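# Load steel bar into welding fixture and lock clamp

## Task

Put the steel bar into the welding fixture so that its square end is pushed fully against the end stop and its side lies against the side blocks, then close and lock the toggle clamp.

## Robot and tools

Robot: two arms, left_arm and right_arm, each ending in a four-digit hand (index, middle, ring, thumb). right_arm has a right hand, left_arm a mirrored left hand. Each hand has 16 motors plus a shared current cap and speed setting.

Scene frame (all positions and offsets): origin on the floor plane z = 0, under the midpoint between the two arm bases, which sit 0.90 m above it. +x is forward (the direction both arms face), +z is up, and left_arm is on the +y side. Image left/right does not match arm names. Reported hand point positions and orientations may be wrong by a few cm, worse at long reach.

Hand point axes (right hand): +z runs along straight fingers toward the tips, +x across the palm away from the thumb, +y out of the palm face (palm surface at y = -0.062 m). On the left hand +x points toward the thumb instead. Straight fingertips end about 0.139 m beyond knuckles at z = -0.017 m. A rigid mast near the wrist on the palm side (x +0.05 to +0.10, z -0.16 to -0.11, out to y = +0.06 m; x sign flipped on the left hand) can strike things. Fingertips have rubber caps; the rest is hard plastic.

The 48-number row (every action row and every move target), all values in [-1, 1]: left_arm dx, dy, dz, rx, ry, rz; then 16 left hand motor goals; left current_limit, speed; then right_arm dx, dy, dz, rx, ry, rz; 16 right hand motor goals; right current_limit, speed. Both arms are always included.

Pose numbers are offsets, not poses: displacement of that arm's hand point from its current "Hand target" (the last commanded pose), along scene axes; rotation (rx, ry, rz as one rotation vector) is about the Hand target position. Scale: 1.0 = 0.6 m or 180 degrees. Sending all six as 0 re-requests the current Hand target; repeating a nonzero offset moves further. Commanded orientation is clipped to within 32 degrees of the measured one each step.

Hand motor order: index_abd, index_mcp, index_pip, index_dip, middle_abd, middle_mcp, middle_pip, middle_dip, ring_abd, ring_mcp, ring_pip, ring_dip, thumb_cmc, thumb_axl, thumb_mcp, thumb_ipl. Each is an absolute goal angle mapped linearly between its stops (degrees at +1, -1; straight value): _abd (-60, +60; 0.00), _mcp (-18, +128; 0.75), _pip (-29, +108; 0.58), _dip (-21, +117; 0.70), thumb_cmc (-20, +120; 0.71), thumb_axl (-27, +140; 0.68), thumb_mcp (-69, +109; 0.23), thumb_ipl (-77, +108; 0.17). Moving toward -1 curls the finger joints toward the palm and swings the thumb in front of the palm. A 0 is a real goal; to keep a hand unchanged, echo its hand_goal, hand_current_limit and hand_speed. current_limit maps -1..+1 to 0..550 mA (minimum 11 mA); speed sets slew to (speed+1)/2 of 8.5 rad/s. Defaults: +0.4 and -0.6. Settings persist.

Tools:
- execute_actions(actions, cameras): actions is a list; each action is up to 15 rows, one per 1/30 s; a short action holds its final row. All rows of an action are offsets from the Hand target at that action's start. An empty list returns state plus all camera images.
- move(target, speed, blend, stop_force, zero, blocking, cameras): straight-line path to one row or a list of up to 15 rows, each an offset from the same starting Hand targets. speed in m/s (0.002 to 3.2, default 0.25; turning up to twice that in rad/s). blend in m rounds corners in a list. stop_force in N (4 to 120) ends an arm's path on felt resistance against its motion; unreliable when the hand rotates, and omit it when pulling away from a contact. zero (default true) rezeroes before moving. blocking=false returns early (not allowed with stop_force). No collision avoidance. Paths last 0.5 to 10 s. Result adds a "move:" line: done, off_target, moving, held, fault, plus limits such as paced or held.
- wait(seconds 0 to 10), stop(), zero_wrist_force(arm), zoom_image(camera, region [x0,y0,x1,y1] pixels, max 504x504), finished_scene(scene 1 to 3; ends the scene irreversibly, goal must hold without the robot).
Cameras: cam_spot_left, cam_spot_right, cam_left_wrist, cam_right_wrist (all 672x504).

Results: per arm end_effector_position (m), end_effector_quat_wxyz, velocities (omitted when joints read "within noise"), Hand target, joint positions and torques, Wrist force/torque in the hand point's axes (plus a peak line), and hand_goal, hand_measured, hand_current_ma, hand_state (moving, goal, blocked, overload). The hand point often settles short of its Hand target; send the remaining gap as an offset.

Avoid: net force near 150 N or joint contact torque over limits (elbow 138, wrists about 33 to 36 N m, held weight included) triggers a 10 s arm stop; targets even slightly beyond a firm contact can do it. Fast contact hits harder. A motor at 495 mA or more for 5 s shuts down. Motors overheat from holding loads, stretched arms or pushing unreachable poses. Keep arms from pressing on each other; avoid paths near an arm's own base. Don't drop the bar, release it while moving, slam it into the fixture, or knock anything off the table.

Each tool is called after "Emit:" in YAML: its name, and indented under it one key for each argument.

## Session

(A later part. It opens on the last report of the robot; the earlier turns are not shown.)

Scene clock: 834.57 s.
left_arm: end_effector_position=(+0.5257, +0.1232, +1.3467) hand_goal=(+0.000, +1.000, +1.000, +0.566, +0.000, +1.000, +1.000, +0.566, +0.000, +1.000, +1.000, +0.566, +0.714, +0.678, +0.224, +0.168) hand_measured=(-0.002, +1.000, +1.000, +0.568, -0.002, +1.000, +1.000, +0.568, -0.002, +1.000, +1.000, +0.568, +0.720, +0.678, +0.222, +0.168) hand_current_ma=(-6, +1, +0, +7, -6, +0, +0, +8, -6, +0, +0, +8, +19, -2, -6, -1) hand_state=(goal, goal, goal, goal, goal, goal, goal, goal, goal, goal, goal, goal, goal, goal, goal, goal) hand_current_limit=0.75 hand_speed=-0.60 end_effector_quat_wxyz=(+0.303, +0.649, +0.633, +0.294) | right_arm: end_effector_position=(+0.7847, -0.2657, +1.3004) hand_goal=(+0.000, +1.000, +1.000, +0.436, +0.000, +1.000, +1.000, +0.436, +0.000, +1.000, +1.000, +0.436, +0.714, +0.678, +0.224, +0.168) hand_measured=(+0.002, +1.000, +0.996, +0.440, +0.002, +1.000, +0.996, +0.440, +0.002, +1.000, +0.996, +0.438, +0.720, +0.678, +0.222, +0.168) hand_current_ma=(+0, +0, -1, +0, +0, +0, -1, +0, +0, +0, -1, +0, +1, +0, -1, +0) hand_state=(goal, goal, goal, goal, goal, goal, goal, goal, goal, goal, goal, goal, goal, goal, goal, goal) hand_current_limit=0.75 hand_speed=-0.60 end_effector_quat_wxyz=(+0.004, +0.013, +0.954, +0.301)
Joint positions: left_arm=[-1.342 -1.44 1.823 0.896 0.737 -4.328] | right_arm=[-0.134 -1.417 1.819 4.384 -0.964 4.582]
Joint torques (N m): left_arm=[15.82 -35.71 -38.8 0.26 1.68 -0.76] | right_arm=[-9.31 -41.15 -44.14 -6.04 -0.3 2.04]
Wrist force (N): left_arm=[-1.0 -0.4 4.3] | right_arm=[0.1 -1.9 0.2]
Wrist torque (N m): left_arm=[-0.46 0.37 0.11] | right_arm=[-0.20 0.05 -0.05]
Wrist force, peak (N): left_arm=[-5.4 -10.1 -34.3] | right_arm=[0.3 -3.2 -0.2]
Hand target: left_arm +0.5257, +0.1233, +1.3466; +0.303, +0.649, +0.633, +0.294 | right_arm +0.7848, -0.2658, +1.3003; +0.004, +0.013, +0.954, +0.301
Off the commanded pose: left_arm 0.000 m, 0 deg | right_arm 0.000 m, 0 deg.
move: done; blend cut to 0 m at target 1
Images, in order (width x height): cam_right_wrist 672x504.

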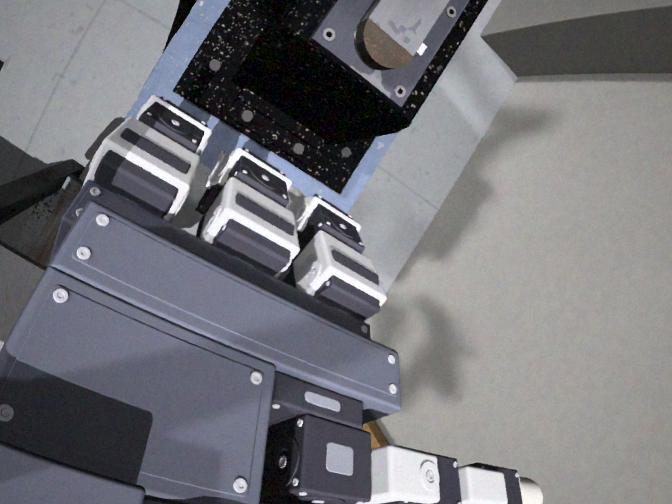

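Emit:
move:
  target:
    - [0,0,0,0,0,0,0,1,1,0.565,0,1,1,0.565,0,1,1,0.565,0.714,0.678,0.2247,0.1676,0.75,-0.6,0.0887,0.2013,-0.0838,0,0,0,0,1,1,0.435,0,1,1,0.435,0,1,1,0.435,0.714,0.678,0.2247,0.1676,0.75,-0.6]
    - [0,0,0,0,0,0,0,1,1,0.565,0,1,1,0.565,0,1,1,0.565,0.714,0.678,0.2247,0.1676,0.75,-0.6,0.0887,0.2013,-0.1732,0,0,0,0,1,1,0.435,0,1,1,0.435,0,1,1,0.435,0.714,0.678,0.2247,0.1676,0.75,-0.6]
  speed: [0.2,0.06]
  blend: [0.01,0]
  cameras: ["cam_right_wrist"]

Emit:
zoom_image:
  camera: "cam_right_wrist"
  region: [180, 0, 516, 250]

Scene clock: 861.73 s.
left_arm: end_effector_position=(+0.5257, +0.1233, +1.3466) hand_goal=(+0.000, +1.000, +1.000, +0.566, +0.000, +1.000, +1.000, +0.566, +0.000, +1.000, +1.000, +0.566, +0.714, +0.678, +0.224, +0.168) hand_measured=(-0.002, +1.000, +1.000, +0.568, -0.002, +1.000, +1.000, +0.568, -0.002, +1.000, +1.000, +0.568, +0.720, +0.678, +0.222, +0.168) hand_current_ma=(-6, +1, +0, +7, -6, +0, +0, +8, -6, +0, +0, +8, +19, -2, -6, -1) hand_state=(goal, goal, goal, goal, goal, goal, goal, goal, goal, goal, goal, goal, goal, goal, goal, goal) hand_current_limit=0.75 hand_speed=-0.60 end_effector_quat_wxyz=(+0.303, +0.649, +0.633, +0.294) | right_arm: end_effector_position=(+0.8380, -0.1451, +1.1961) hand_goal=(+0.000, +1.000, +1.000, +0.436, +0.000, +1.000, +1.000, +0.436, +0.000, +1.000, +1.000, +0.436, +0.714, +0.678, +0.224, +0.168) hand_measured=(+0.002, +1.000, +0.996, +0.440, +0.002, +1.000, +0.996, +0.440, +0.002, +1.000, +0.996, +0.438, +0.720, +0.678, +0.222, +0.168) hand_current_ma=(+0, +0, -1, +0, +0, +0, +0, +0, +0, +0, +0, +0, +1, +0, -1, +0) hand_state=(goal, goal, goal, goal, goal, goal, goal, goal, goal, goal, goal, goal, goal, goal, goal, goal) hand_current_limit=0.75 hand_speed=-0.60 end_effector_quat_wxyz=(+0.004, +0.013, +0.954, +0.301)
Joint positions: left_arm=[-1.342 -1.44 1.823 0.896 0.737 -4.329] | right_arm=[0.025 -1.214 1.787 4.102 -0.961 4.776]
Joint torques (N m): left_arm=[18.64 -29.5 -29.65 0.15 1.85 -0.71] | right_arm=[7.3 -99.61 -51.14 -1.05 2.17 1.58]
Wrist force (N): left_arm=[-1.0 -0.4 4.2] | right_arm=[0.0 -2.0 0.4]
Wrist torque (N m): left_arm=[-0.45 0.36 0.12] | right_arm=[-0.23 0.11 -0.11]
Wrist force, peak (N): left_arm=[-1.0 -0.3 4.7] | right_arm=[0.7 -3.4 -2.1]
Hand target: left_arm +0.5257, +0.1233, +1.3466; +0.303, +0.649, +0.633, +0.294 | right_arm +0.8380, -0.1451, +1.1964; +0.004, +0.013, +0.954, +0.301
Off the commanded pose: left_arm 0.000 m, 0 deg | right_arm 0.000 m, 0 deg.
move: done
Images, in order (width x height): cam_right_wrist 672x504.

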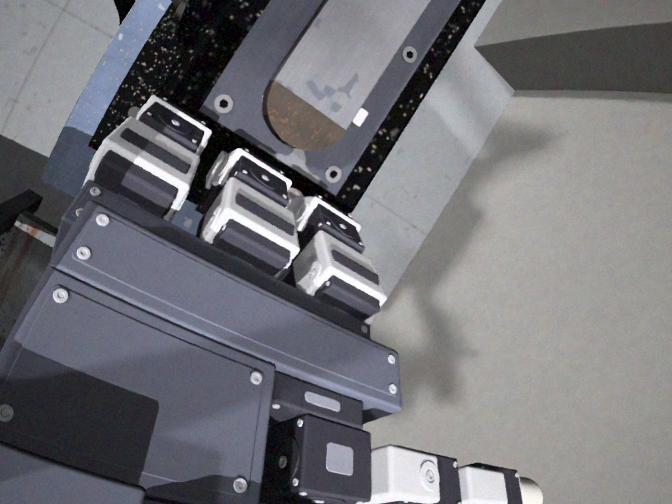

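Scaled by 1.500 from the camera's 672x504 image, which has a finer 960x720 frame.

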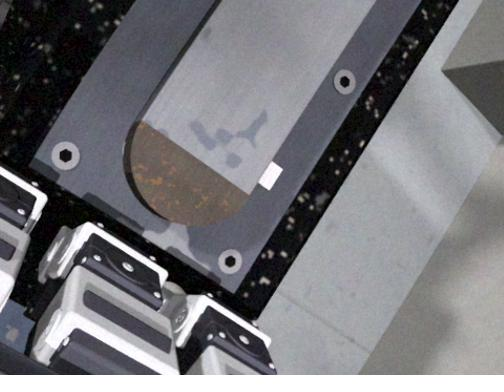

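Emit:
move:
  target: [0,0,0,0,0,0,0,1,1,0.565,0,1,1,0.565,0,1,1,0.565,0.714,0.678,0.2247,0.1676,0.75,-0.6,-0.001,0.11,0,0,0,0,0,1,1,0.435,0,1,1,0.435,0,1,1,0.435,0.714,0.678,0.2247,0.1676,0.75,-0.6]
  speed: 0.01
  stop_force: 35
  cameras: ["cam_right_wrist","cam_left_wrist"]

Emit:
zoom_image:
  camera: "cam_right_wrist"
  region: [180, 0, 516, 250]

Scene clock: 876.77 s.
left_arm: end_effector_position=(+0.5257, +0.1233, +1.3466) hand_goal=(+0.000, +1.000, +1.000, +0.566, +0.000, +1.000, +1.000, +0.566, +0.000, +1.000, +1.000, +0.566, +0.714, +0.678, +0.224, +0.168) hand_measured=(-0.002, +1.000, +1.000, +0.568, -0.002, +1.000, +1.000, +0.568, -0.002, +1.000, +1.000, +0.568, +0.720, +0.678, +0.222, +0.168) hand_current_ma=(-6, +1, +0, +7, -6, +0, +0, +8, -6, +0, +0, +8, +19, -2, -6, -1) hand_state=(goal, goal, goal, goal, goal, goal, goal, goal, goal, goal, goal, goal, goal, goal, goal, goal) hand_current_limit=0.75 hand_speed=-0.60 end_effector_quat_wxyz=(+0.303, +0.649, +0.633, +0.294) | right_arm: end_effector_position=(+0.8374, -0.0791, +1.1963) hand_goal=(+0.000, +1.000, +1.000, +0.436, +0.000, +1.000, +1.000, +0.436, +0.000, +1.000, +1.000, +0.436, +0.714, +0.678, +0.224, +0.168) hand_measured=(+0.158, +1.002, +1.000, +0.510, -0.172, +1.002, +1.000, +0.536, +0.002, +1.000, +0.996, +0.438, +0.720, +0.678, +0.222, +0.168) hand_current_ma=(+331, +0, +0, +110, -386, +0, +0, +187, +0, +0, +0, +0, +1, +0, -1, +0) hand_state=(blocked, goal, goal, blocked, blocked, goal, goal, blocked, goal, goal, goal, goal, goal, goal, goal, goal) hand_current_limit=0.75 hand_speed=-0.60 end_effector_quat_wxyz=(+0.004, +0.013, +0.954, +0.301)
Joint positions: left_arm=[-1.342 -1.44 1.823 0.896 0.737 -4.329] | right_arm=[0.105 -1.183 1.755 4.048 -0.966 4.874]
Joint torques (N m): left_arm=[16.38 -31.19 -31.68 -0.17 1.69 1.88] | right_arm=[0.22 -90.94 -32.76 -3.02 5.17 -1.57]
Wrist force (N): left_arm=[-0.7 -0.5 4.3] | right_arm=[1.8 -12.1 -11.1]
Wrist torque (N m): left_arm=[-0.47 0.33 0.15] | right_arm=[2.08 0.29 0.08]
Wrist force, peak (N): left_arm=[-0.5 -0.2 4.7] | right_arm=[1.2 -21.5 -16.1]
Hand target: left_arm +0.5257, +0.1233, +1.3466; +0.303, +0.649, +0.633, +0.294 | right_arm +0.8374, -0.0791, +1.1964; +0.004, +0.013, +0.954, +0.301
Off the commanded pose: left_arm 0.000 m, 0 deg | right_arm 0.000 m, 0 deg.
move: done
Images, in order (width x height): cam_left_wrist 672x504, cam_right_wrist 672x504.

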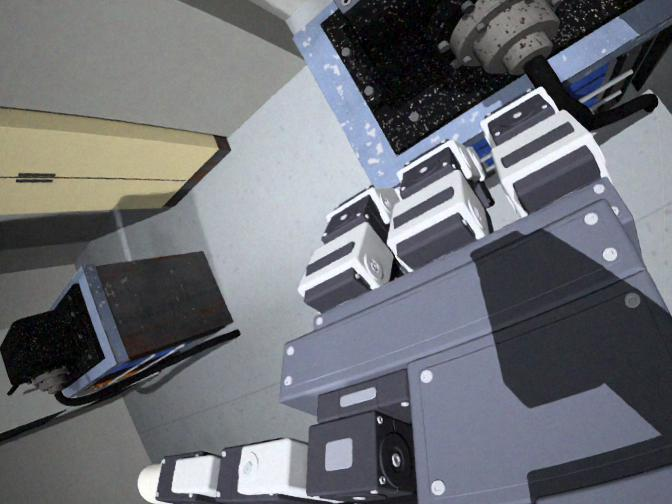

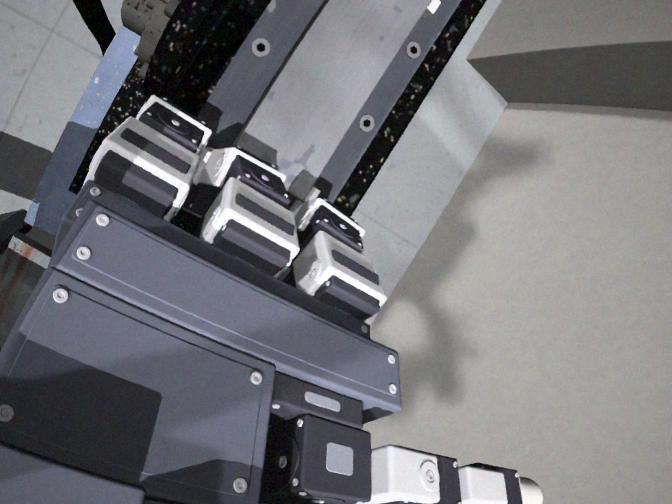

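Scaled by 1.500 from the camera's 672x504 image, which has a finer 960x720 frame.

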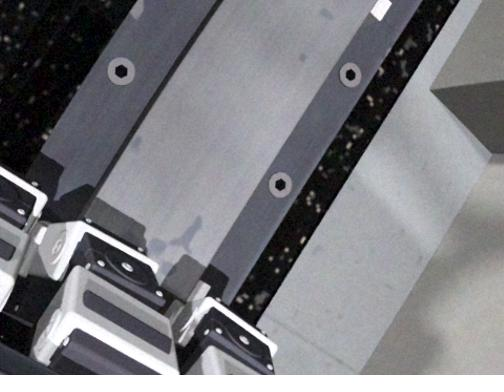

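Emit:
move:
  target:
    - [0,0,0,0,0,0,0,1,1,0.565,0,1,1,0.565,0,1,1,0.565,0.714,0.678,0.2247,0.1676,0.75,-0.6,0,-0.12,0,0,0,0,0,1,1,0.435,0,1,1,0.435,0,1,1,0.435,0.714,0.678,0.2247,0.1676,0.75,-0.6]
    - [0,0,0,0,0,0,0,1,1,0.565,0,1,1,0.565,0,1,1,0.565,0.714,0.678,0.2247,0.1676,0.75,-0.6,-0.08,-0.2,0.14,0,0,0,0,1,1,0.435,0,1,1,0.435,0,1,1,0.435,0.714,0.678,0.2247,0.1676,0.75,-0.6]
    - [0,0,0,0,0,0,0,1,1,0.565,0,1,1,0.565,0,1,1,0.565,0.714,0.678,0.2247,0.1676,0.75,-0.6,-0.38,-0.05,0.14,0,0,0,0,1,1,0.435,0,1,1,0.435,0,1,1,0.435,0.714,0.678,0.2247,0.1676,0.75,-0.6]
  speed: [0.05,0.2,0.25]
  blend: [0.01,0.03,0]
  cameras: ["cam_right_wrist"]

Emit:
zoom_image:
  camera: "cam_right_wrist"
  region: [490, 20, 658, 180]

Emit:
zoom_image:
  camera: "cam_right_wrist"
  region: [380, 170, 548, 330]

Scene clock: 898.57 s.
left_arm: end_effector_position=(+0.5257, +0.1233, +1.3466) hand_goal=(+0.000, +1.000, +1.000, +0.566, +0.000, +1.000, +1.000, +0.566, +0.000, +1.000, +1.000, +0.566, +0.714, +0.678, +0.224, +0.168) hand_measured=(-0.002, +1.000, +1.000, +0.568, -0.002, +1.000, +1.000, +0.568, -0.002, +1.000, +1.000, +0.568, +0.720, +0.678, +0.222, +0.168) hand_current_ma=(-6, +1, +0, +7, -6, +0, +0, +8, -6, +0, +0, +8, +19, -2, -6, -1) hand_state=(goal, goal, goal, goal, goal, goal, goal, goal, goal, goal, goal, goal, goal, goal, goal, goal) hand_current_limit=0.75 hand_speed=-0.60 end_effector_quat_wxyz=(+0.303, +0.649, +0.633, +0.294) | right_arm: end_effector_position=(+0.6095, -0.1091, +1.2805) hand_goal=(+0.000, +1.000, +1.000, +0.436, +0.000, +1.000, +1.000, +0.436, +0.000, +1.000, +1.000, +0.436, +0.714, +0.678, +0.224, +0.168) hand_measured=(+0.002, +1.000, +0.998, +0.434, -0.002, +1.000, +1.000, +0.438, +0.002, +1.000, +0.996, +0.438, +0.720, +0.678, +0.222, +0.168) hand_current_ma=(+0, +0, +0, +0, +0, +0, +0, +0, +0, +0, +0, +0, +1, +0, -1, +0) hand_state=(goal, goal, goal, goal, goal, goal, goal, goal, goal, goal, goal, goal, goal, goal, goal, goal) hand_current_limit=0.75 hand_speed=-0.60 end_effector_quat_wxyz=(+0.005, +0.013, +0.954, +0.301)
Joint positions: left_arm=[-1.342 -1.44 1.823 0.896 0.737 -4.329] | right_arm=[0.096 -1.608 2.1 4.135 -0.966 4.862]
Joint torques (N m): left_arm=[15.95 -31.13 -32.05 -0.21 1.59 1.65] | right_arm=[5.47 -42.59 -38.01 -0.74 2.47 1.86]
Wrist force (N): left_arm=[-1.0 -0.3 4.0] | right_arm=[0.6 -2.3 0.2]
Wrist torque (N m): left_arm=[-0.44 0.36 0.12] | right_arm=[-0.28 0.02 -0.09]
Wrist force, peak (N): left_arm=[-1.0 -0.4 4.8] | right_arm=[2.0 -12.4 -11.5]
Hand target: left_arm +0.5257, +0.1233, +1.3466; +0.303, +0.649, +0.633, +0.294 | right_arm +0.6094, -0.1091, +1.2804; +0.004, +0.013, +0.954, +0.301
Off the commanded pose: left_arm 0.000 m, 0 deg | right_arm 0.000 m, 0 deg.
move: done
Images, in order (width x height): cam_right_wrist 672x504.

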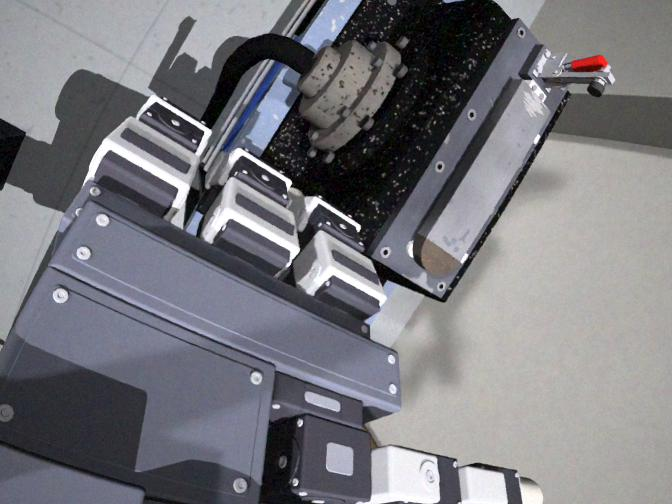

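Scaled by 3.000 from the camera's 672x504 image, which has a finer 960x720 frame.

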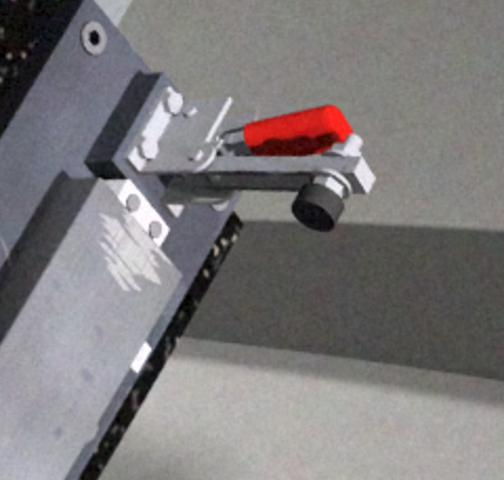

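Scaled by 3.000 from the camera's 672x504 image, which has a finer 960x720 frame.

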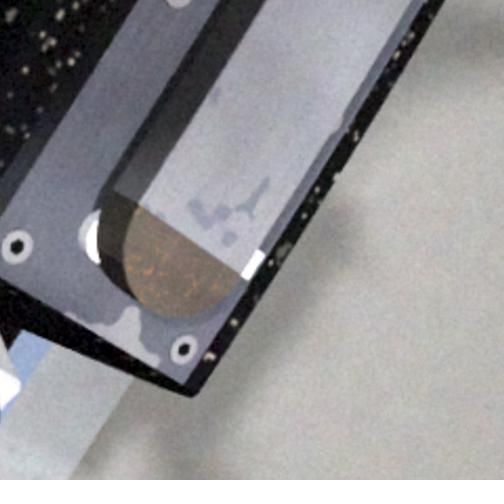

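Emit:
zoom_image:
  camera: "cam_right_wrist"
  region: [500, 60, 572, 124]

Scaled by 7.000 from the camera's 672x504 image, which has a finer 960x720 frame.

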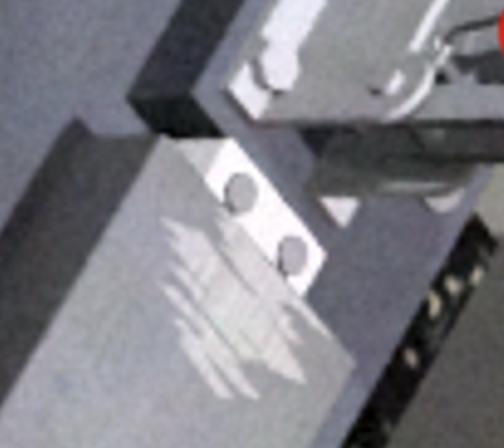

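Emit:
move:
  target:
    - [0,0,0,0,0,0,0,1,1,0.565,0,1,1,0.565,0,1,1,0.565,0.714,0.678,0.2247,0.1676,0.75,-0.6,0.151,-0.3182,0.0827,0.0916,-0.0027,0,0,1,1,1,0,1,1,1,0,1,1,1,0.714,0.678,0.2247,0.1676,0.75,-0.6]
    - [0,0,0,0,0,0,0,1,1,0.565,0,1,1,0.565,0,1,1,0.565,0.714,0.678,0.2247,0.1676,0.75,-0.6,0.4143,-0.1765,-0.034,0.1832,-0.0054,0,0,1,1,1,0,1,1,1,0,1,1,1,0.714,0.678,0.2247,0.1676,0.75,-0.6]
    - [0,0,0,0,0,0,0,1,1,0.565,0,1,1,0.565,0,1,1,0.565,0.714,0.678,0.2247,0.1676,0.75,-0.6,0.4143,-0.1765,-0.1147,0.1832,-0.0054,0,0,1,1,1,0,1,1,1,0,1,1,1,0.714,0.678,0.2247,0.1676,0.75,-0.6]
  speed: [0.3,0.25,0.06]
  blend: [0.04,0.01,0]
  cameras: ["cam_right_wrist","cam_left_wrist","cam_spot_left"]

Scene clock: 936.87 s.
left_arm: end_effector_position=(+0.5257, +0.1233, +1.3466) hand_goal=(+0.000, +1.000, +1.000, +0.566, +0.000, +1.000, +1.000, +0.566, +0.000, +1.000, +1.000, +0.566, +0.714, +0.678, +0.224, +0.168) hand_measured=(-0.002, +1.000, +1.000, +0.568, -0.002, +1.000, +1.000, +0.568, -0.002, +1.000, +1.000, +0.568, +0.720, +0.678, +0.222, +0.168) hand_current_ma=(-6, +1, +0, +7, -6, +0, +0, +8, -6, +0, +0, +8, +19, -2, -6, -1) hand_state=(goal, goal, goal, goal, goal, goal, goal, goal, goal, goal, goal, goal, goal, goal, goal, goal) hand_current_limit=0.75 hand_speed=-0.60 end_effector_quat_wxyz=(+0.303, +0.649, +0.633, +0.294) | right_arm: end_effector_position=(+0.8580, -0.2149, +1.2113) hand_goal=(+0.000, +1.000, +1.000, +1.000, +0.000, +1.000, +1.000, +1.000, +0.000, +1.000, +1.000, +1.000, +0.714, +0.678, +0.224, +0.168) hand_measured=(+0.002, +1.000, +0.998, +0.996, -0.002, +1.000, +1.000, +0.996, +0.002, +1.000, +0.998, +0.998, +0.722, +0.678, +0.222, +0.168) hand_current_ma=(+0, +0, +0, +0, +0, +0, +0, +0, +0, +0, +0, +0, +2, +0, -1, +0) hand_state=(goal, goal, goal, goal, goal, goal, goal, goal, goal, goal, goal, goal, goal, goal, goal, goal) hand_current_limit=0.75 hand_speed=-0.60 end_effector_quat_wxyz=(+0.008, +0.011, +0.829, +0.559)
Joint positions: left_arm=[-1.342 -1.44 1.823 0.896 0.737 -4.329] | right_arm=[-0.12 -1.116 1.843 4.208 -0.395 4.47]
Joint torques (N m): left_arm=[14.31 -32.41 -32.8 -0.15 1.78 1.42] | right_arm=[-11.9 -98.71 -44.67 -0.43 4.04 1.84]
Wrist force (N): left_arm=[-0.6 -0.6 3.9] | right_arm=[0.7 -3.0 -0.4]
Wrist torque (N m): left_arm=[-0.46 0.30 0.16] | right_arm=[-0.27 0.03 0.08]
Wrist force, peak (N): left_arm=[-0.7 -0.3 4.7] | right_arm=[0.9 -4.1 -0.1]
Hand target: left_arm +0.5257, +0.1233, +1.3466; +0.303, +0.649, +0.633, +0.294 | right_arm +0.8580, -0.2150, +1.2116; +0.009, +0.011, +0.829, +0.559
Off the commanded pose: left_arm 0.000 m, 0 deg | right_arm 0.000 m, 0 deg.
move: done
Images, in order (width x height): cam_spot_left 672x504, cam_left_wrist 672x504, cam_right_wrist 672x504.

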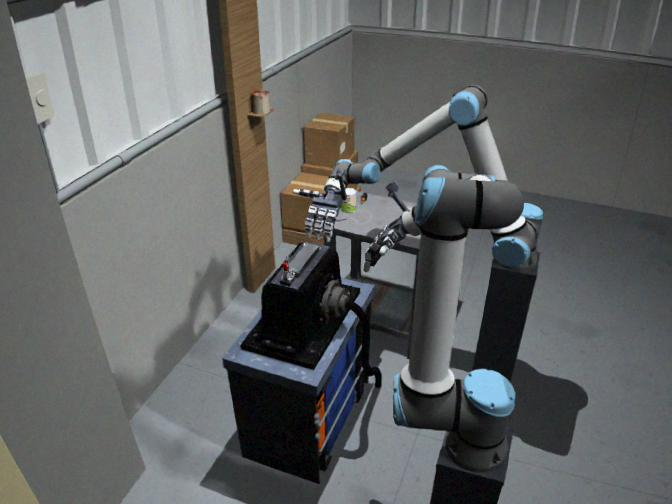

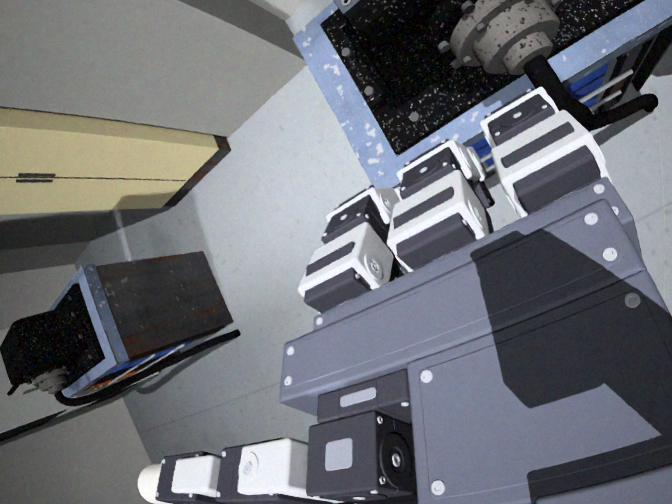

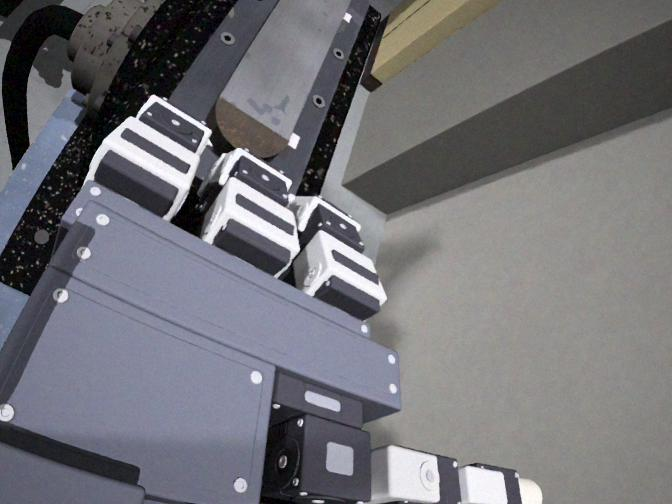

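Emit:
move:
  target: [0,0,0,0,0,0,0,1,1,0.565,0,1,1,0.565,0,1,1,0.565,0.714,0.678,0.2247,0.1676,0.75,-0.6,0.0025,0.0833,0,0,0,0,0,1,1,1,0,1,1,1,0,1,1,1,0.714,0.678,0.2247,0.1676,0.75,-0.6]
  speed: 0.01
  stop_force: 35
  cameras: ["cam_right_wrist"]

Scene clock: 946.53 s.
left_arm: end_effector_position=(+0.5257, +0.1233, +1.3466) hand_goal=(+0.000, +1.000, +1.000, +0.566, +0.000, +1.000, +1.000, +0.566, +0.000, +1.000, +1.000, +0.566, +0.714, +0.678, +0.224, +0.168) hand_measured=(-0.002, +1.000, +1.000, +0.568, -0.002, +1.000, +1.000, +0.568, -0.002, +1.000, +1.000, +0.568, +0.720, +0.678, +0.222, +0.168) hand_current_ma=(-6, +1, +0, +7, -6, +0, +0, +8, -6, +0, +0, +8, +19, -2, -6, -1) hand_state=(goal, goal, goal, goal, goal, goal, goal, goal, goal, goal, goal, goal, goal, goal, goal, goal) hand_current_limit=0.75 hand_speed=-0.60 end_effector_quat_wxyz=(+0.303, +0.649, +0.633, +0.294) | right_arm: end_effector_position=(+0.8591, -0.1829, +1.2117) hand_goal=(+0.000, +1.000, +1.000, +1.000, +0.000, +1.000, +1.000, +1.000, +0.000, +1.000, +1.000, +1.000, +0.714, +0.678, +0.224, +0.168) hand_measured=(+0.002, +1.000, +0.998, +0.996, -0.010, +1.004, +1.004, +1.002, +0.002, +1.000, +0.998, +0.998, +0.722, +0.678, +0.222, +0.168) hand_current_ma=(+0, +0, +0, +0, -2, +1, +1, +0, +0, +0, +0, +0, +2, +0, -1, +0) hand_state=(goal, goal, goal, goal, goal, goal, goal, goal, goal, goal, goal, goal, goal, goal, goal, goal) hand_current_limit=0.75 hand_speed=-0.60 end_effector_quat_wxyz=(+0.009, +0.011, +0.829, +0.559)
Joint positions: left_arm=[-1.342 -1.44 1.823 0.896 0.737 -4.329] | right_arm=[-0.081 -1.101 1.843 4.099 -0.388 4.572]
Joint torques (N m): left_arm=[15.25 -33.09 -33.98 0.15 1.51 1.64] | right_arm=[24.71 -88.76 -22.45 0.97 2.47 1.84]
Wrist force (N): left_arm=[-1.1 -0.2 4.0] | right_arm=[0.3 -2.5 -38.1]
Wrist torque (N m): left_arm=[-0.41 0.37 0.10] | right_arm=[5.34 0.94 -0.04]
Wrist force, peak (N): left_arm=[-1.0 -0.4 4.6] | right_arm=[0.9 -1.4 -43.8]
Hand target: left_arm +0.5257, +0.1233, +1.3466; +0.303, +0.649, +0.633, +0.294 | right_arm +0.8591, -0.1829, +1.2117; +0.009, +0.011, +0.829, +0.559 (not the last commanded pose)
Off the commanded pose: left_arm 0.000 m, 0 deg | right_arm 0.018 m, 0 deg.
move: contact (right_arm)
Images, in order (width x height): cam_right_wrist 672x504.

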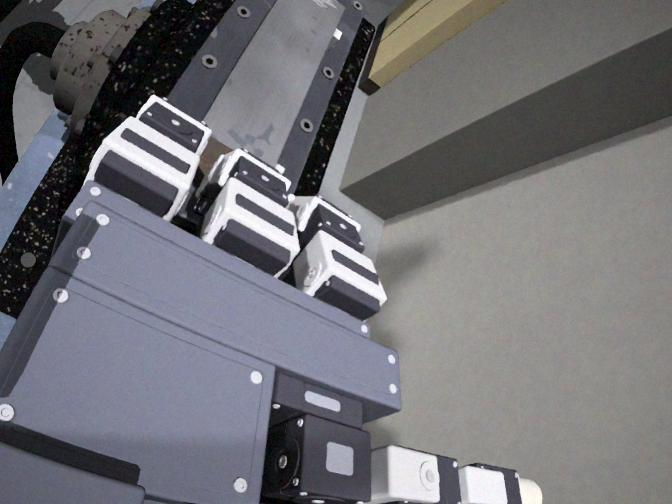

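Emit:
move:
  target: [0.1855,0.1662,-0.0993,0,0,-0.4917,0,1,1,0.565,0,1,1,0.565,0,1,1,0.565,0.714,0.678,0.2247,0.1676,0.75,-0.6,0,-0.05,0,0,0,0,0,1,1,1,0,1,1,1,0,1,1,1,0.714,0.678,0.2247,0.1676,0.75,-0.6]
  speed: 0.3
  cameras: ["cam_left_wrist"]

Scene clock: 974.40 s.
left_arm: end_effector_position=(+0.6041, +0.1942, +1.3051) hand_goal=(+0.000, +1.000, +1.000, +0.566, +0.000, +1.000, +1.000, +0.566, +0.000, +1.000, +1.000, +0.566, +0.714, +0.678, +0.224, +0.168) hand_measured=(-0.002, +1.000, +1.000, +0.568, -0.002, +1.000, +1.000, +0.568, -0.002, +1.000, +1.000, +0.568, +0.720, +0.678, +0.222, +0.168) hand_current_ma=(-2, +0, +0, +7, -2, +0, +0, +7, -2, +0, +0, +7, +20, -2, -10, -1) hand_state=(goal, goal, goal, goal, goal, goal, goal, goal, goal, goal, goal, goal, goal, goal, goal, goal) hand_current_limit=0.75 hand_speed=-0.60 end_effector_quat_wxyz=(+0.413, +0.882, +0.207, +0.096) | right_arm: end_effector_position=(+0.8591, -0.2059, +1.2117) hand_goal=(+0.000, +1.000, +1.000, +1.000, +0.000, +1.000, +1.000, +1.000, +0.000, +1.000, +1.000, +1.000, +0.714, +0.678, +0.224, +0.168) hand_measured=(+0.002, +1.000, +0.998, +0.996, +0.002, +1.000, +1.000, +1.000, +0.002, +1.000, +0.998, +0.998, +0.722, +0.678, +0.222, +0.168) hand_current_ma=(+0, +0, +0, +0, +0, +0, +0, +0, +0, +0, +0, +0, +2, +0, -1, +0) hand_state=(goal, goal, goal, goal, goal, goal, goal, goal, goal, goal, goal, goal, goal, goal, goal, goal) hand_current_limit=0.75 hand_speed=-0.60 end_effector_quat_wxyz=(+0.009, +0.011, +0.829, +0.559)
Joint positions: left_arm=[-0.658 -1.546 1.917 0.377 1.913 -2.84] | right_arm=[-0.109 -1.112 1.842 4.178 -0.392 4.499]
Joint torques (N m): left_arm=[-15.76 -61.25 -31.29 -1.55 1.74 1.61] | right_arm=[2.68 -94.32 -46 -5.77 0.49 1.46]
Wrist force (N): left_arm=[-0.8 -0.3 3.3] | right_arm=[0.6 -2.9 -0.5]
Wrist torque (N m): left_arm=[-0.37 0.40 -0.18] | right_arm=[-0.19 0.07 0.27]
Wrist force, peak (N): left_arm=[8.5 -3.1 6.2] | right_arm=[0.6 -2.0 -39.2]
Hand target: left_arm +0.6040, +0.1942, +1.3051; +0.413, +0.882, +0.207, +0.096 (not the last commanded pose) | right_arm +0.8591, -0.2058, +1.2117; +0.009, +0.011, +0.829, +0.559 (not the last commanded pose)
Off the commanded pose: left_arm 0.047 m, 26 deg | right_arm 0.007 m, 0 deg.
move: held (left_arm; a check stopped the path), off_target (right_arm; braked when a check withheld steps of left_arm); limits=held
pose unreachable (left arm): on one or more control steps of this call, first in action 0 (counted from 0), this arm could not follow its commanded pose, so it was not sent that pose on those steps. It may still have moved: this result reports where it is.
cause: moving toward the commanded pose would bring two parts of the arm too close to each other (joints 4 (wrist 1) to 6 (wrist 3) lie between them).
Images, in order (width x height): cam_left_wrist 672x504.

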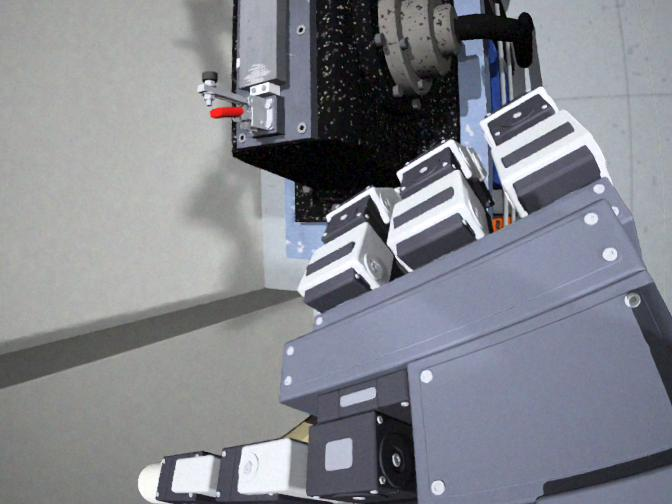

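Emit:
zoom_image:
  camera: "cam_left_wrist"
  region: [190, 50, 310, 160]

Emit:
zoom_image:
  camera: "cam_left_wrist"
  region: [230, 50, 300, 110]

Scaled by 4.200 from the camera's 672x504 image, which has a finer 960x720 frame.

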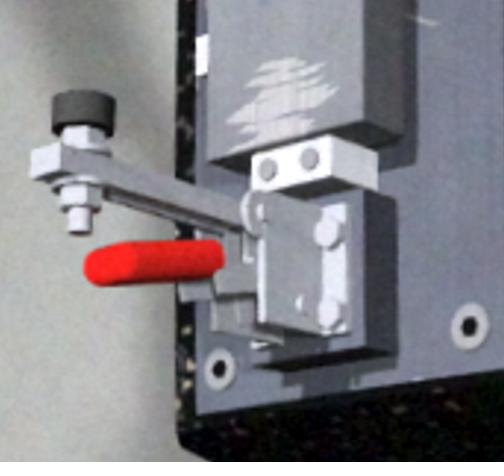

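Scaled by 7.200 from the camera's 672x504 image, which has a finer 960x720 frame.

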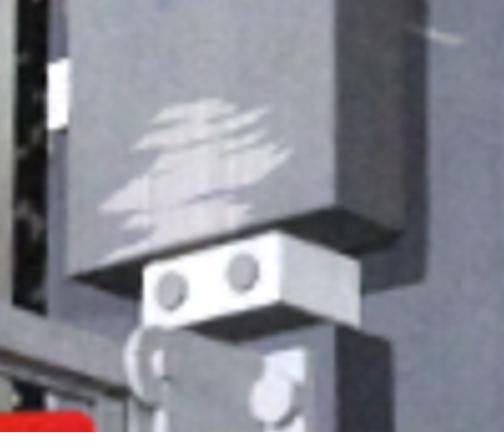

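Emit:
move:
  target:
    - [-0.09,-0.1237,0.0917,0,0,0.345,0,1,1,0.565,0,1,1,0.565,0,1,1,0.565,0.714,0.678,0.2247,0.1676,0.75,-0.6,0,-0.03,0,0,0,0,0,1,1,1,0,1,1,1,0,1,1,1,0.714,0.678,0.2247,0.1676,0.75,-0.6]
    - [0.16,-0.3737,-0.0083,0,0,0.345,0,1,1,0.565,0,1,1,0.565,0,1,1,0.565,0.714,0.678,0.2247,0.1676,0.75,-0.6,-0.05,-0.2,0.15,0,0,0,0,1,1,1,0,1,1,1,0,1,1,1,0.714,0.678,0.2247,0.1676,0.75,-0.6]
    - [0.31,-0.3737,-0.164,0,0,0.345,0,1,1,0.565,0,1,1,0.565,0,1,1,0.565,0.714,0.678,0.2247,0.1676,0.75,-0.6,-0.05,-0.2,0.15,0,0,0,0,1,1,1,0,1,1,1,0,1,1,1,0.714,0.678,0.2247,0.1676,0.75,-0.6]
  speed: [0.25,0.25,0.15]
  blend: [0.03,0.03,0]

Emit:
move:
  target: [0.0667,0,0,0,0,0,0,1,1,0.565,0,1,1,0.565,0,1,1,0.565,0.714,0.678,0.2247,0.1676,0.75,-0.6,0,0,0,0,0,0,0,1,1,1,0,1,1,1,0,1,1,1,0.714,0.678,0.2247,0.1676,0.75,-0.6]
  speed: 0.01
  stop_force: 30
  cameras: ["cam_left_wrist","cam_right_wrist"]

Scene clock: 1111.97 s.
left_arm: end_effector_position=(+0.7901, -0.0300, +1.2067) hand_goal=(+0.000, +1.000, +1.000, +0.566, +0.000, +1.000, +1.000, +0.566, +0.000, +1.000, +1.000, +0.566, +0.714, +0.678, +0.224, +0.168) hand_measured=(-0.002, +1.000, +1.000, +0.568, -0.002, +1.000, +1.000, +0.568, -0.002, +1.000, +1.000, +0.568, +0.720, +0.678, +0.222, +0.168) hand_current_ma=(-2, +0, +0, +7, -2, +0, +0, +7, -2, +0, +0, +7, +21, -2, -10, -1) hand_state=(goal, goal, goal, goal, goal, goal, goal, goal, goal, goal, goal, goal, goal, goal, goal, goal) hand_current_limit=0.75 hand_speed=-0.60 end_effector_quat_wxyz=(+0.304, +0.649, +0.632, +0.295) | right_arm: end_effector_position=(+0.8291, -0.3258, +1.3017) hand_goal=(+0.000, +1.000, +1.000, +1.000, +0.000, +1.000, +1.000, +1.000, +0.000, +1.000, +1.000, +1.000, +0.714, +0.678, +0.224, +0.168) hand_measured=(+0.002, +1.000, +0.998, +0.996, +0.002, +1.000, +1.000, +1.000, +0.002, +1.000, +0.998, +0.998, +0.722, +0.678, +0.222, +0.168) hand_current_ma=(+0, +0, +0, +0, +0, +0, +0, +0, +0, +0, +0, +0, +2, +0, -1, +0) hand_state=(goal, goal, goal, goal, goal, goal, goal, goal, goal, goal, goal, goal, goal, goal, goal, goal) hand_current_limit=0.75 hand_speed=-0.60 end_effector_quat_wxyz=(+0.009, +0.011, +0.829, +0.559)
Joint positions: left_arm=[-1.047 -0.942 1.324 0.629 0.858 -3.948] | right_arm=[-0.264 -1.265 1.797 4.703 -0.448 4.142]
Joint torques (N m): left_arm=[-15.79 -104.64 -29.11 4.77 -5.23 -1.88] | right_arm=[13.2 -53.54 -32.76 -8.02 4.14 -1.39]
Wrist force (N): left_arm=[-1.0 0.7 3.4] | right_arm=[0.8 -2.7 -0.4]
Wrist torque (N m): left_arm=[-0.26 0.33 -0.23] | right_arm=[-0.22 -0.01 0.29]
Wrist force, peak (N): left_arm=[-1.2 0.0 5.8] | right_arm=[1.0 -3.5 -0.5]
Hand target: left_arm +0.7900, -0.0300, +1.2067; +0.304, +0.649, +0.632, +0.295 | right_arm +0.8291, -0.3258, +1.3017; +0.009, +0.011, +0.829, +0.559
Off the commanded pose: left_arm 0.000 m, 0 deg | right_arm 0.000 m, 0 deg.
move: done

Scene clock: 1116.57 s.
left_arm: end_effector_position=(+0.8229, -0.0301, +1.2067) hand_goal=(+0.000, +1.000, +1.000, +0.566, +0.000, +1.000, +1.000, +0.566, +0.000, +1.000, +1.000, +0.566, +0.714, +0.678, +0.224, +0.168) hand_measured=(-0.028, +1.002, +1.002, +0.628, -0.026, +1.002, +1.000, +0.616, -0.024, +1.000, +1.000, +0.602, +0.720, +0.678, +0.222, +0.168) hand_current_ma=(-93, +5, +3, +259, -86, +4, +2, +198, -77, +3, +2, +137, +21, -2, -10, -1) hand_state=(blocked, goal, goal, blocked, blocked, goal, goal, blocked, blocked, goal, goal, blocked, goal, goal, goal, goal) hand_current_limit=0.75 hand_speed=-0.60 end_effector_quat_wxyz=(+0.304, +0.649, +0.632, +0.295) | right_arm: end_effector_position=(+0.8291, -0.3258, +1.3017) hand_goal=(+0.000, +1.000, +1.000, +1.000, +0.000, +1.000, +1.000, +1.000, +0.000, +1.000, +1.000, +1.000, +0.714, +0.678, +0.224, +0.168) hand_measured=(+0.002, +1.000, +0.998, +0.996, +0.002, +1.000, +1.000, +1.000, +0.002, +1.000, +0.998, +0.998, +0.722, +0.678, +0.222, +0.168) hand_current_ma=(+0, +0, +0, +0, +0, +0, +0, +0, +0, +0, +0, +0, +2, +0, -1, +0) hand_state=(goal, goal, goal, goal, goal, goal, goal, goal, goal, goal, goal, goal, goal, goal, goal, goal) hand_current_limit=0.75 hand_speed=-0.60 end_effector_quat_wxyz=(+0.009, +0.011, +0.829, +0.559)
Joint positions: left_arm=[-1.012 -0.909 1.264 0.631 0.877 -3.91] | right_arm=[-0.264 -1.265 1.797 4.703 -0.448 4.142]
Joint torques (N m): left_arm=[-0.46 -103.43 -31.22 -2.75 -8.94 -1.93] | right_arm=[13 -50.62 -33.3 -7.6 3.91 -1.02]
Wrist force (N): left_arm=[-4.5 -7.4 -15.6] | right_arm=[0.5 -3.2 -0.6]
Wrist torque (N m): left_arm=[3.13 -0.22 -0.53] | right_arm=[-0.26 0.03 0.26]
Wrist force, peak (N): left_arm=[-4.9 -6.0 -32.1] | right_arm=[0.8 -3.6 -0.5]
Hand target: left_arm +0.8229, -0.0301, +1.2067; +0.304, +0.649, +0.632, +0.295 (not the last commanded pose) | right_arm +0.8291, -0.3258, +1.3017; +0.009, +0.011, +0.829, +0.559
Off the commanded pose: left_arm 0.007 m, 0 deg | right_arm 0.000 m, 0 deg.
move: contact (left_arm)
Images, in order (width x height): cam_left_wrist 672x504, cam_right_wrist 672x504.

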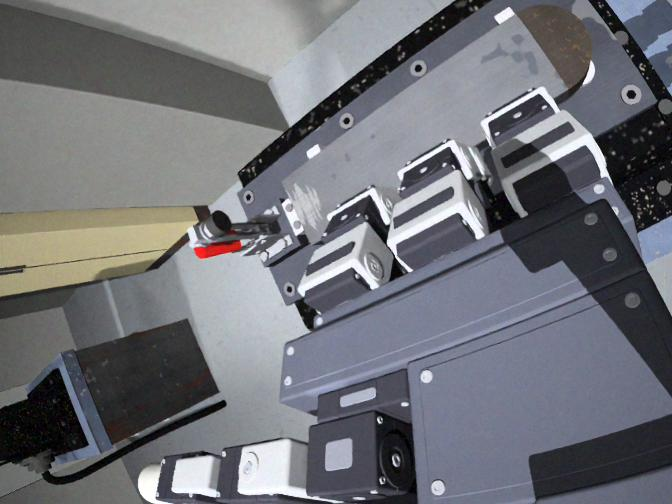

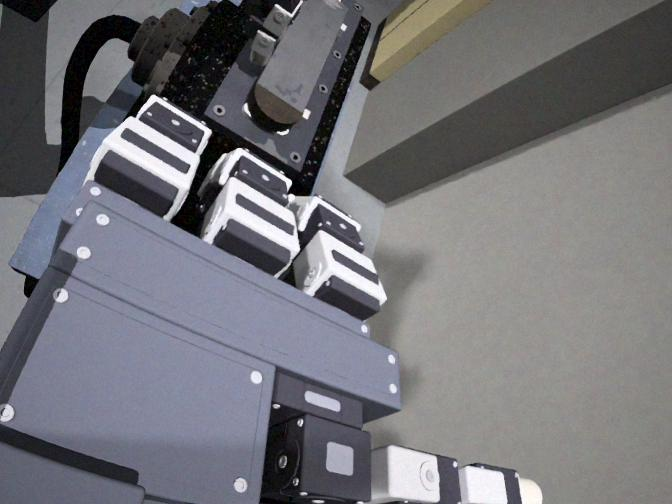

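Emit:
zoom_image:
  camera: "cam_left_wrist"
  region: [270, 120, 360, 200]

Emit:
zoom_image:
  camera: "cam_left_wrist"
  region: [470, 0, 640, 110]

Emit:
zoom_image:
  camera: "cam_right_wrist"
  region: [230, 0, 370, 150]

Scaled by 5.600 from the camera's 672x504 image, which has a finer 960x720 frame.

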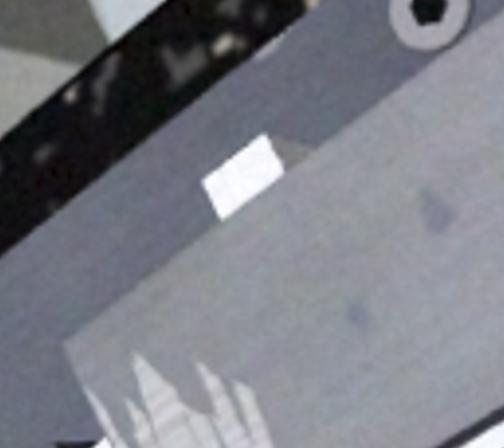

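Scaled by 2.965 from the camera's 672x504 image, which has a finer 960x720 frame.

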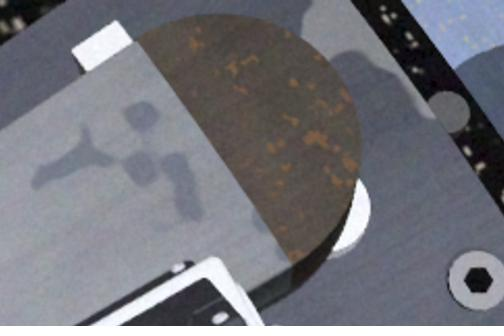

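Scaled by 3.360 from the camera's 672x504 image, which has a finer 960x720 frame.

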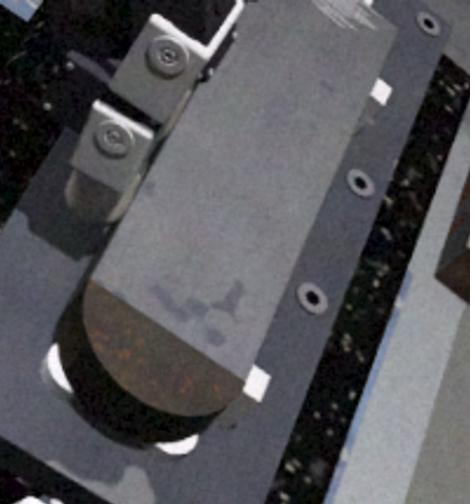

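Emit:
move:
  target:
    - [-0.05,0,0.003,0,0,0,0,1,1,0.565,0,1,1,0.565,0,1,1,0.565,0.714,0.678,0.2247,0.1676,0.75,-0.6,0,0,0,0,0,0,0,1,1,1,0,1,1,1,0,1,1,1,0.714,0.678,0.2247,0.1676,0.75,-0.6]
    - [-0.05,0,0.2167,0,0,0,0,1,1,0.565,0,1,1,0.565,0,1,1,0.565,0.714,0.678,0.2247,0.1676,0.75,-0.6,0,0,0,0,0,0,0,1,1,1,0,1,1,1,0,1,1,1,0.714,0.678,0.2247,0.1676,0.75,-0.6]
    - [0.0702,0.1518,0.2167,0,0,0,0,1,1,0.565,0,1,1,0.565,0,1,1,0.565,0.714,0.678,0.2247,0.1676,0.75,-0.6,0,0,0,0,0,0,0,1,1,1,0,1,1,1,0,1,1,1,0.714,0.678,0.2247,0.1676,0.75,-0.6]
  speed: [0.05,0.15,0.15]
  blend: [0.005,0.01,0]
  cameras: ["cam_left_wrist","cam_right_wrist"]

Emit:
zoom_image:
  camera: "cam_right_wrist"
  region: [250, 0, 430, 120]

Emit:
zoom_image:
  camera: "cam_left_wrist"
  region: [190, 130, 380, 300]

Scene clock: 1147.60 s.
left_arm: end_effector_position=(+0.8650, +0.0611, +1.3369) hand_goal=(+0.000, +1.000, +1.000, +0.566, +0.000, +1.000, +1.000, +0.566, +0.000, +1.000, +1.000, +0.566, +0.714, +0.678, +0.224, +0.168) hand_measured=(-0.002, +1.000, +1.000, +0.568, -0.002, +1.000, +1.000, +0.568, -0.002, +1.000, +1.000, +0.568, +0.720, +0.678, +0.222, +0.168) hand_current_ma=(-6, +0, +0, +7, -6, +0, +0, +8, -6, +0, +0, +8, +21, -2, -10, -1) hand_state=(goal, goal, goal, goal, goal, goal, goal, goal, goal, goal, goal, goal, goal, goal, goal, goal) hand_current_limit=0.75 hand_speed=-0.60 end_effector_quat_wxyz=(+0.304, +0.649, +0.632, +0.295) | right_arm: end_effector_position=(+0.8291, -0.3258, +1.3017) hand_goal=(+0.000, +1.000, +1.000, +1.000, +0.000, +1.000, +1.000, +1.000, +0.000, +1.000, +1.000, +1.000, +0.714, +0.678, +0.224, +0.168) hand_measured=(+0.002, +1.000, +0.998, +0.996, +0.002, +1.000, +1.000, +1.000, +0.002, +1.000, +0.998, +0.998, +0.722, +0.678, +0.222, +0.168) hand_current_ma=(+0, +0, +0, +0, +0, +0, +0, +0, +0, +0, +0, +0, +2, +0, -1, +0) hand_state=(goal, goal, goal, goal, goal, goal, goal, goal, goal, goal, goal, goal, goal, goal, goal, goal) hand_current_limit=0.75 hand_speed=-0.60 end_effector_quat_wxyz=(+0.009, +0.011, +0.829, +0.559)
Joint positions: left_arm=[-0.902 -1.033 1.216 0.733 0.941 -3.797] | right_arm=[-0.264 -1.265 1.797 4.703 -0.448 4.142]
Joint torques (N m): left_arm=[0.24 -65.41 -51.8 4.31 -5.07 -0.87] | right_arm=[12.49 -53.01 -33.11 -7.77 3.72 -1.15]
Wrist force (N): left_arm=[-1.2 0.0 4.0] | right_arm=[0.4 -3.1 -0.2]
Wrist torque (N m): left_arm=[-0.45 0.42 -0.20] | right_arm=[-0.27 0.04 0.25]
Wrist force, peak (N): left_arm=[-4.5 -7.8 -15.9] | right_arm=[0.7 -3.5 -0.2]
Hand target: left_arm +0.8650, +0.0610, +1.3368; +0.304, +0.649, +0.632, +0.295 | right_arm +0.8291, -0.3258, +1.3017; +0.009, +0.011, +0.829, +0.559
Off the commanded pose: left_arm 0.000 m, 0 deg | right_arm 0.000 m, 0 deg.
move: done
Images, in order (width x height): cam_left_wrist 672x504, cam_right_wrist 672x504.

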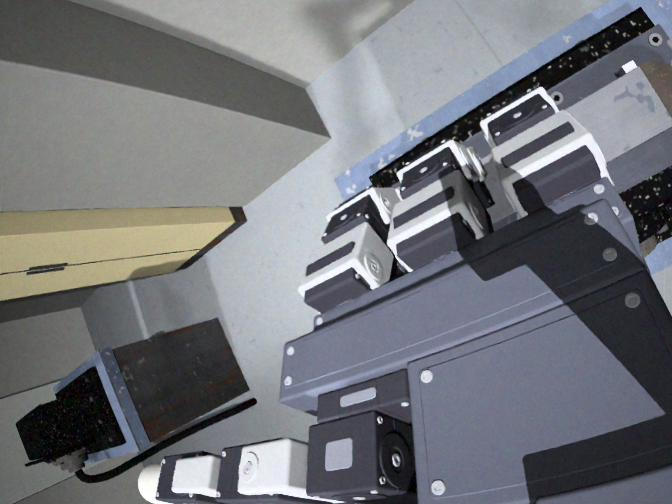

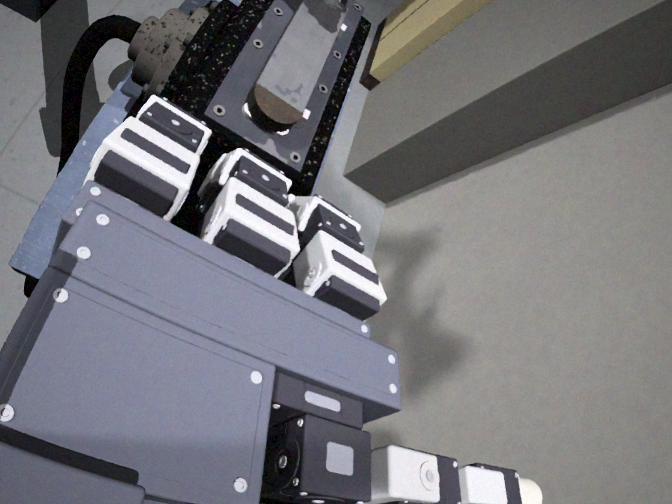

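Scaled by 2.800 from the camera's 672x504 image, which has a finer 960x720 frame.

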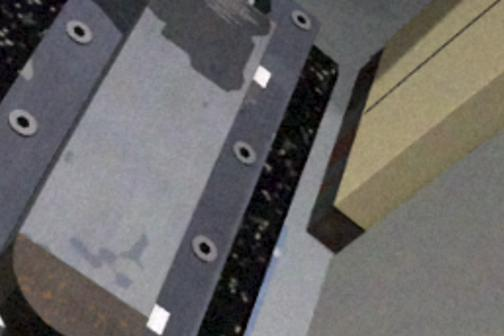

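Scaled by 2.653 from the camera's 672x504 image, which has a finer 960x720 frame.

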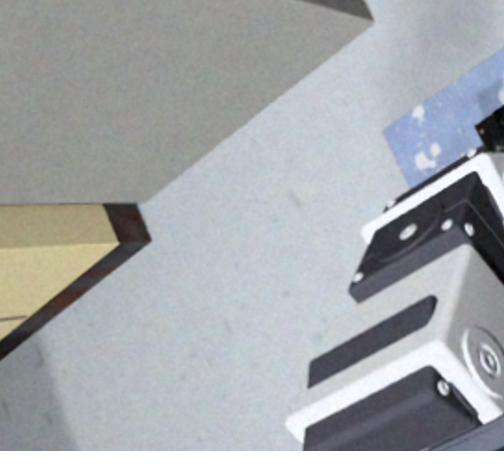

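Emit:
move:
  target: [0,0,0,0,0,0,0,1,1,0.565,0,1,1,0.565,0,1,1,0.565,0.714,0.678,0.2247,0.1676,0.75,-0.6,-0.0738,0,0.0277,-0.1714,-0.0813,0.2921,0,1,1,0.435,0,1,1,0.435,0,1,1,0.435,0.714,0.678,0.2247,0.1676,0.75,-0.6]
  speed: 0.3
  cameras: ["cam_right_wrist"]

Emit:
zoom_image:
  camera: "cam_right_wrist"
  region: [504, 80, 672, 220]

Scene clock: 1164.20 s.
left_arm: end_effector_position=(+0.8650, +0.0610, +1.3368) hand_goal=(+0.000, +1.000, +1.000, +0.566, +0.000, +1.000, +1.000, +0.566, +0.000, +1.000, +1.000, +0.566, +0.714, +0.678, +0.224, +0.168) hand_measured=(-0.002, +1.000, +1.000, +0.568, -0.002, +1.000, +1.000, +0.568, -0.002, +1.000, +1.000, +0.568, +0.720, +0.678, +0.222, +0.168) hand_current_ma=(-6, +0, +0, +7, -6, +0, +0, +8, -6, +0, +0, +8, +21, -2, -10, -1) hand_state=(goal, goal, goal, goal, goal, goal, goal, goal, goal, goal, goal, goal, goal, goal, goal, goal) hand_current_limit=0.75 hand_speed=-0.60 end_effector_quat_wxyz=(+0.304, +0.649, +0.632, +0.295) | right_arm: end_effector_position=(+0.7848, -0.3258, +1.3181) hand_goal=(+0.000, +1.000, +1.000, +0.436, +0.000, +1.000, +1.000, +0.436, +0.000, +1.000, +1.000, +0.436, +0.714, +0.678, +0.224, +0.168) hand_measured=(+0.002, +1.000, +0.998, +0.440, +0.002, +1.000, +1.000, +0.440, +0.002, +1.000, +0.998, +0.438, +0.722, +0.678, +0.222, +0.168) hand_current_ma=(+0, +0, +0, +0, +0, +0, +0, +0, +0, +0, +0, +0, +2, +0, -1, +0) hand_state=(goal, goal, goal, goal, goal, goal, goal, goal, goal, goal, goal, goal, goal, goal, goal, goal) hand_current_limit=0.75 hand_speed=-0.60 end_effector_quat_wxyz=(-0.133, -0.422, +0.855, +0.270)
Joint positions: left_arm=[-0.902 -1.032 1.216 0.733 0.941 -3.797] | right_arm=[-0.103 -1.132 1.312 5.071 -1.265 3.606]
Joint torques (N m): left_arm=[-16.19 -65.18 -50.99 4.45 -4.86 0.98] | right_arm=[-3.13 -108.25 -42.27 -4.2 -0.7 -0.28]
Wrist force (N): left_arm=[-1.1 -0.2 3.8] | right_arm=[0.5 -2.6 -0.4]
Wrist torque (N m): left_arm=[-0.46 0.40 -0.19] | right_arm=[-0.28 0.01 0.22]
Wrist force, peak (N): left_arm=[-1.4 -0.3 4.3] | right_arm=[0.4 -3.5 0.0]
Hand target: left_arm +0.8650, +0.0610, +1.3368; +0.304, +0.649, +0.632, +0.295 | right_arm +0.7848, -0.3258, +1.3183; -0.133, -0.422, +0.855, +0.270
Off the commanded pose: left_arm 0.000 m, 0 deg | right_arm 0.000 m, 0 deg.
move: done
Images, in order (width x height): cam_right_wrist 672x504.

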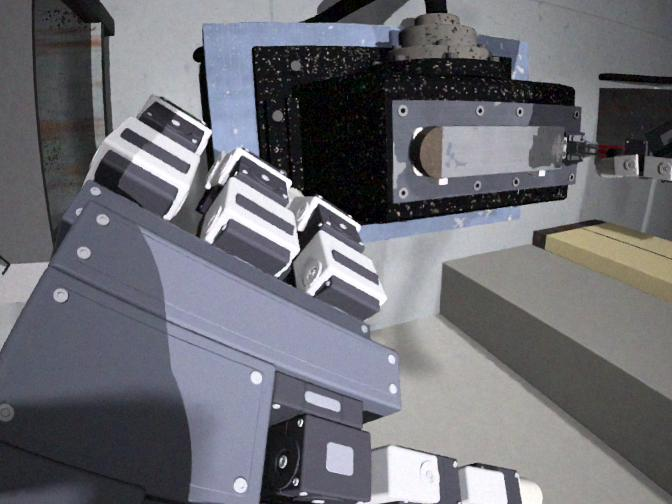

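Scaled by 3.000 from the camera's 672x504 image, which has a finer 960x720 frame.

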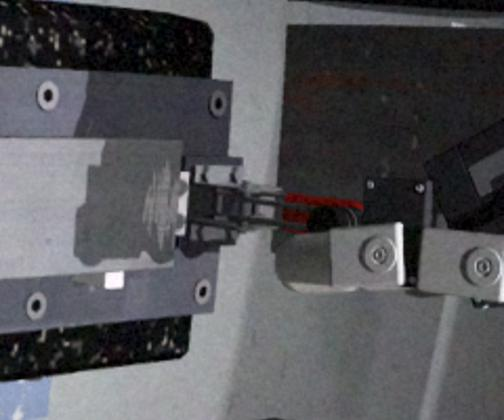

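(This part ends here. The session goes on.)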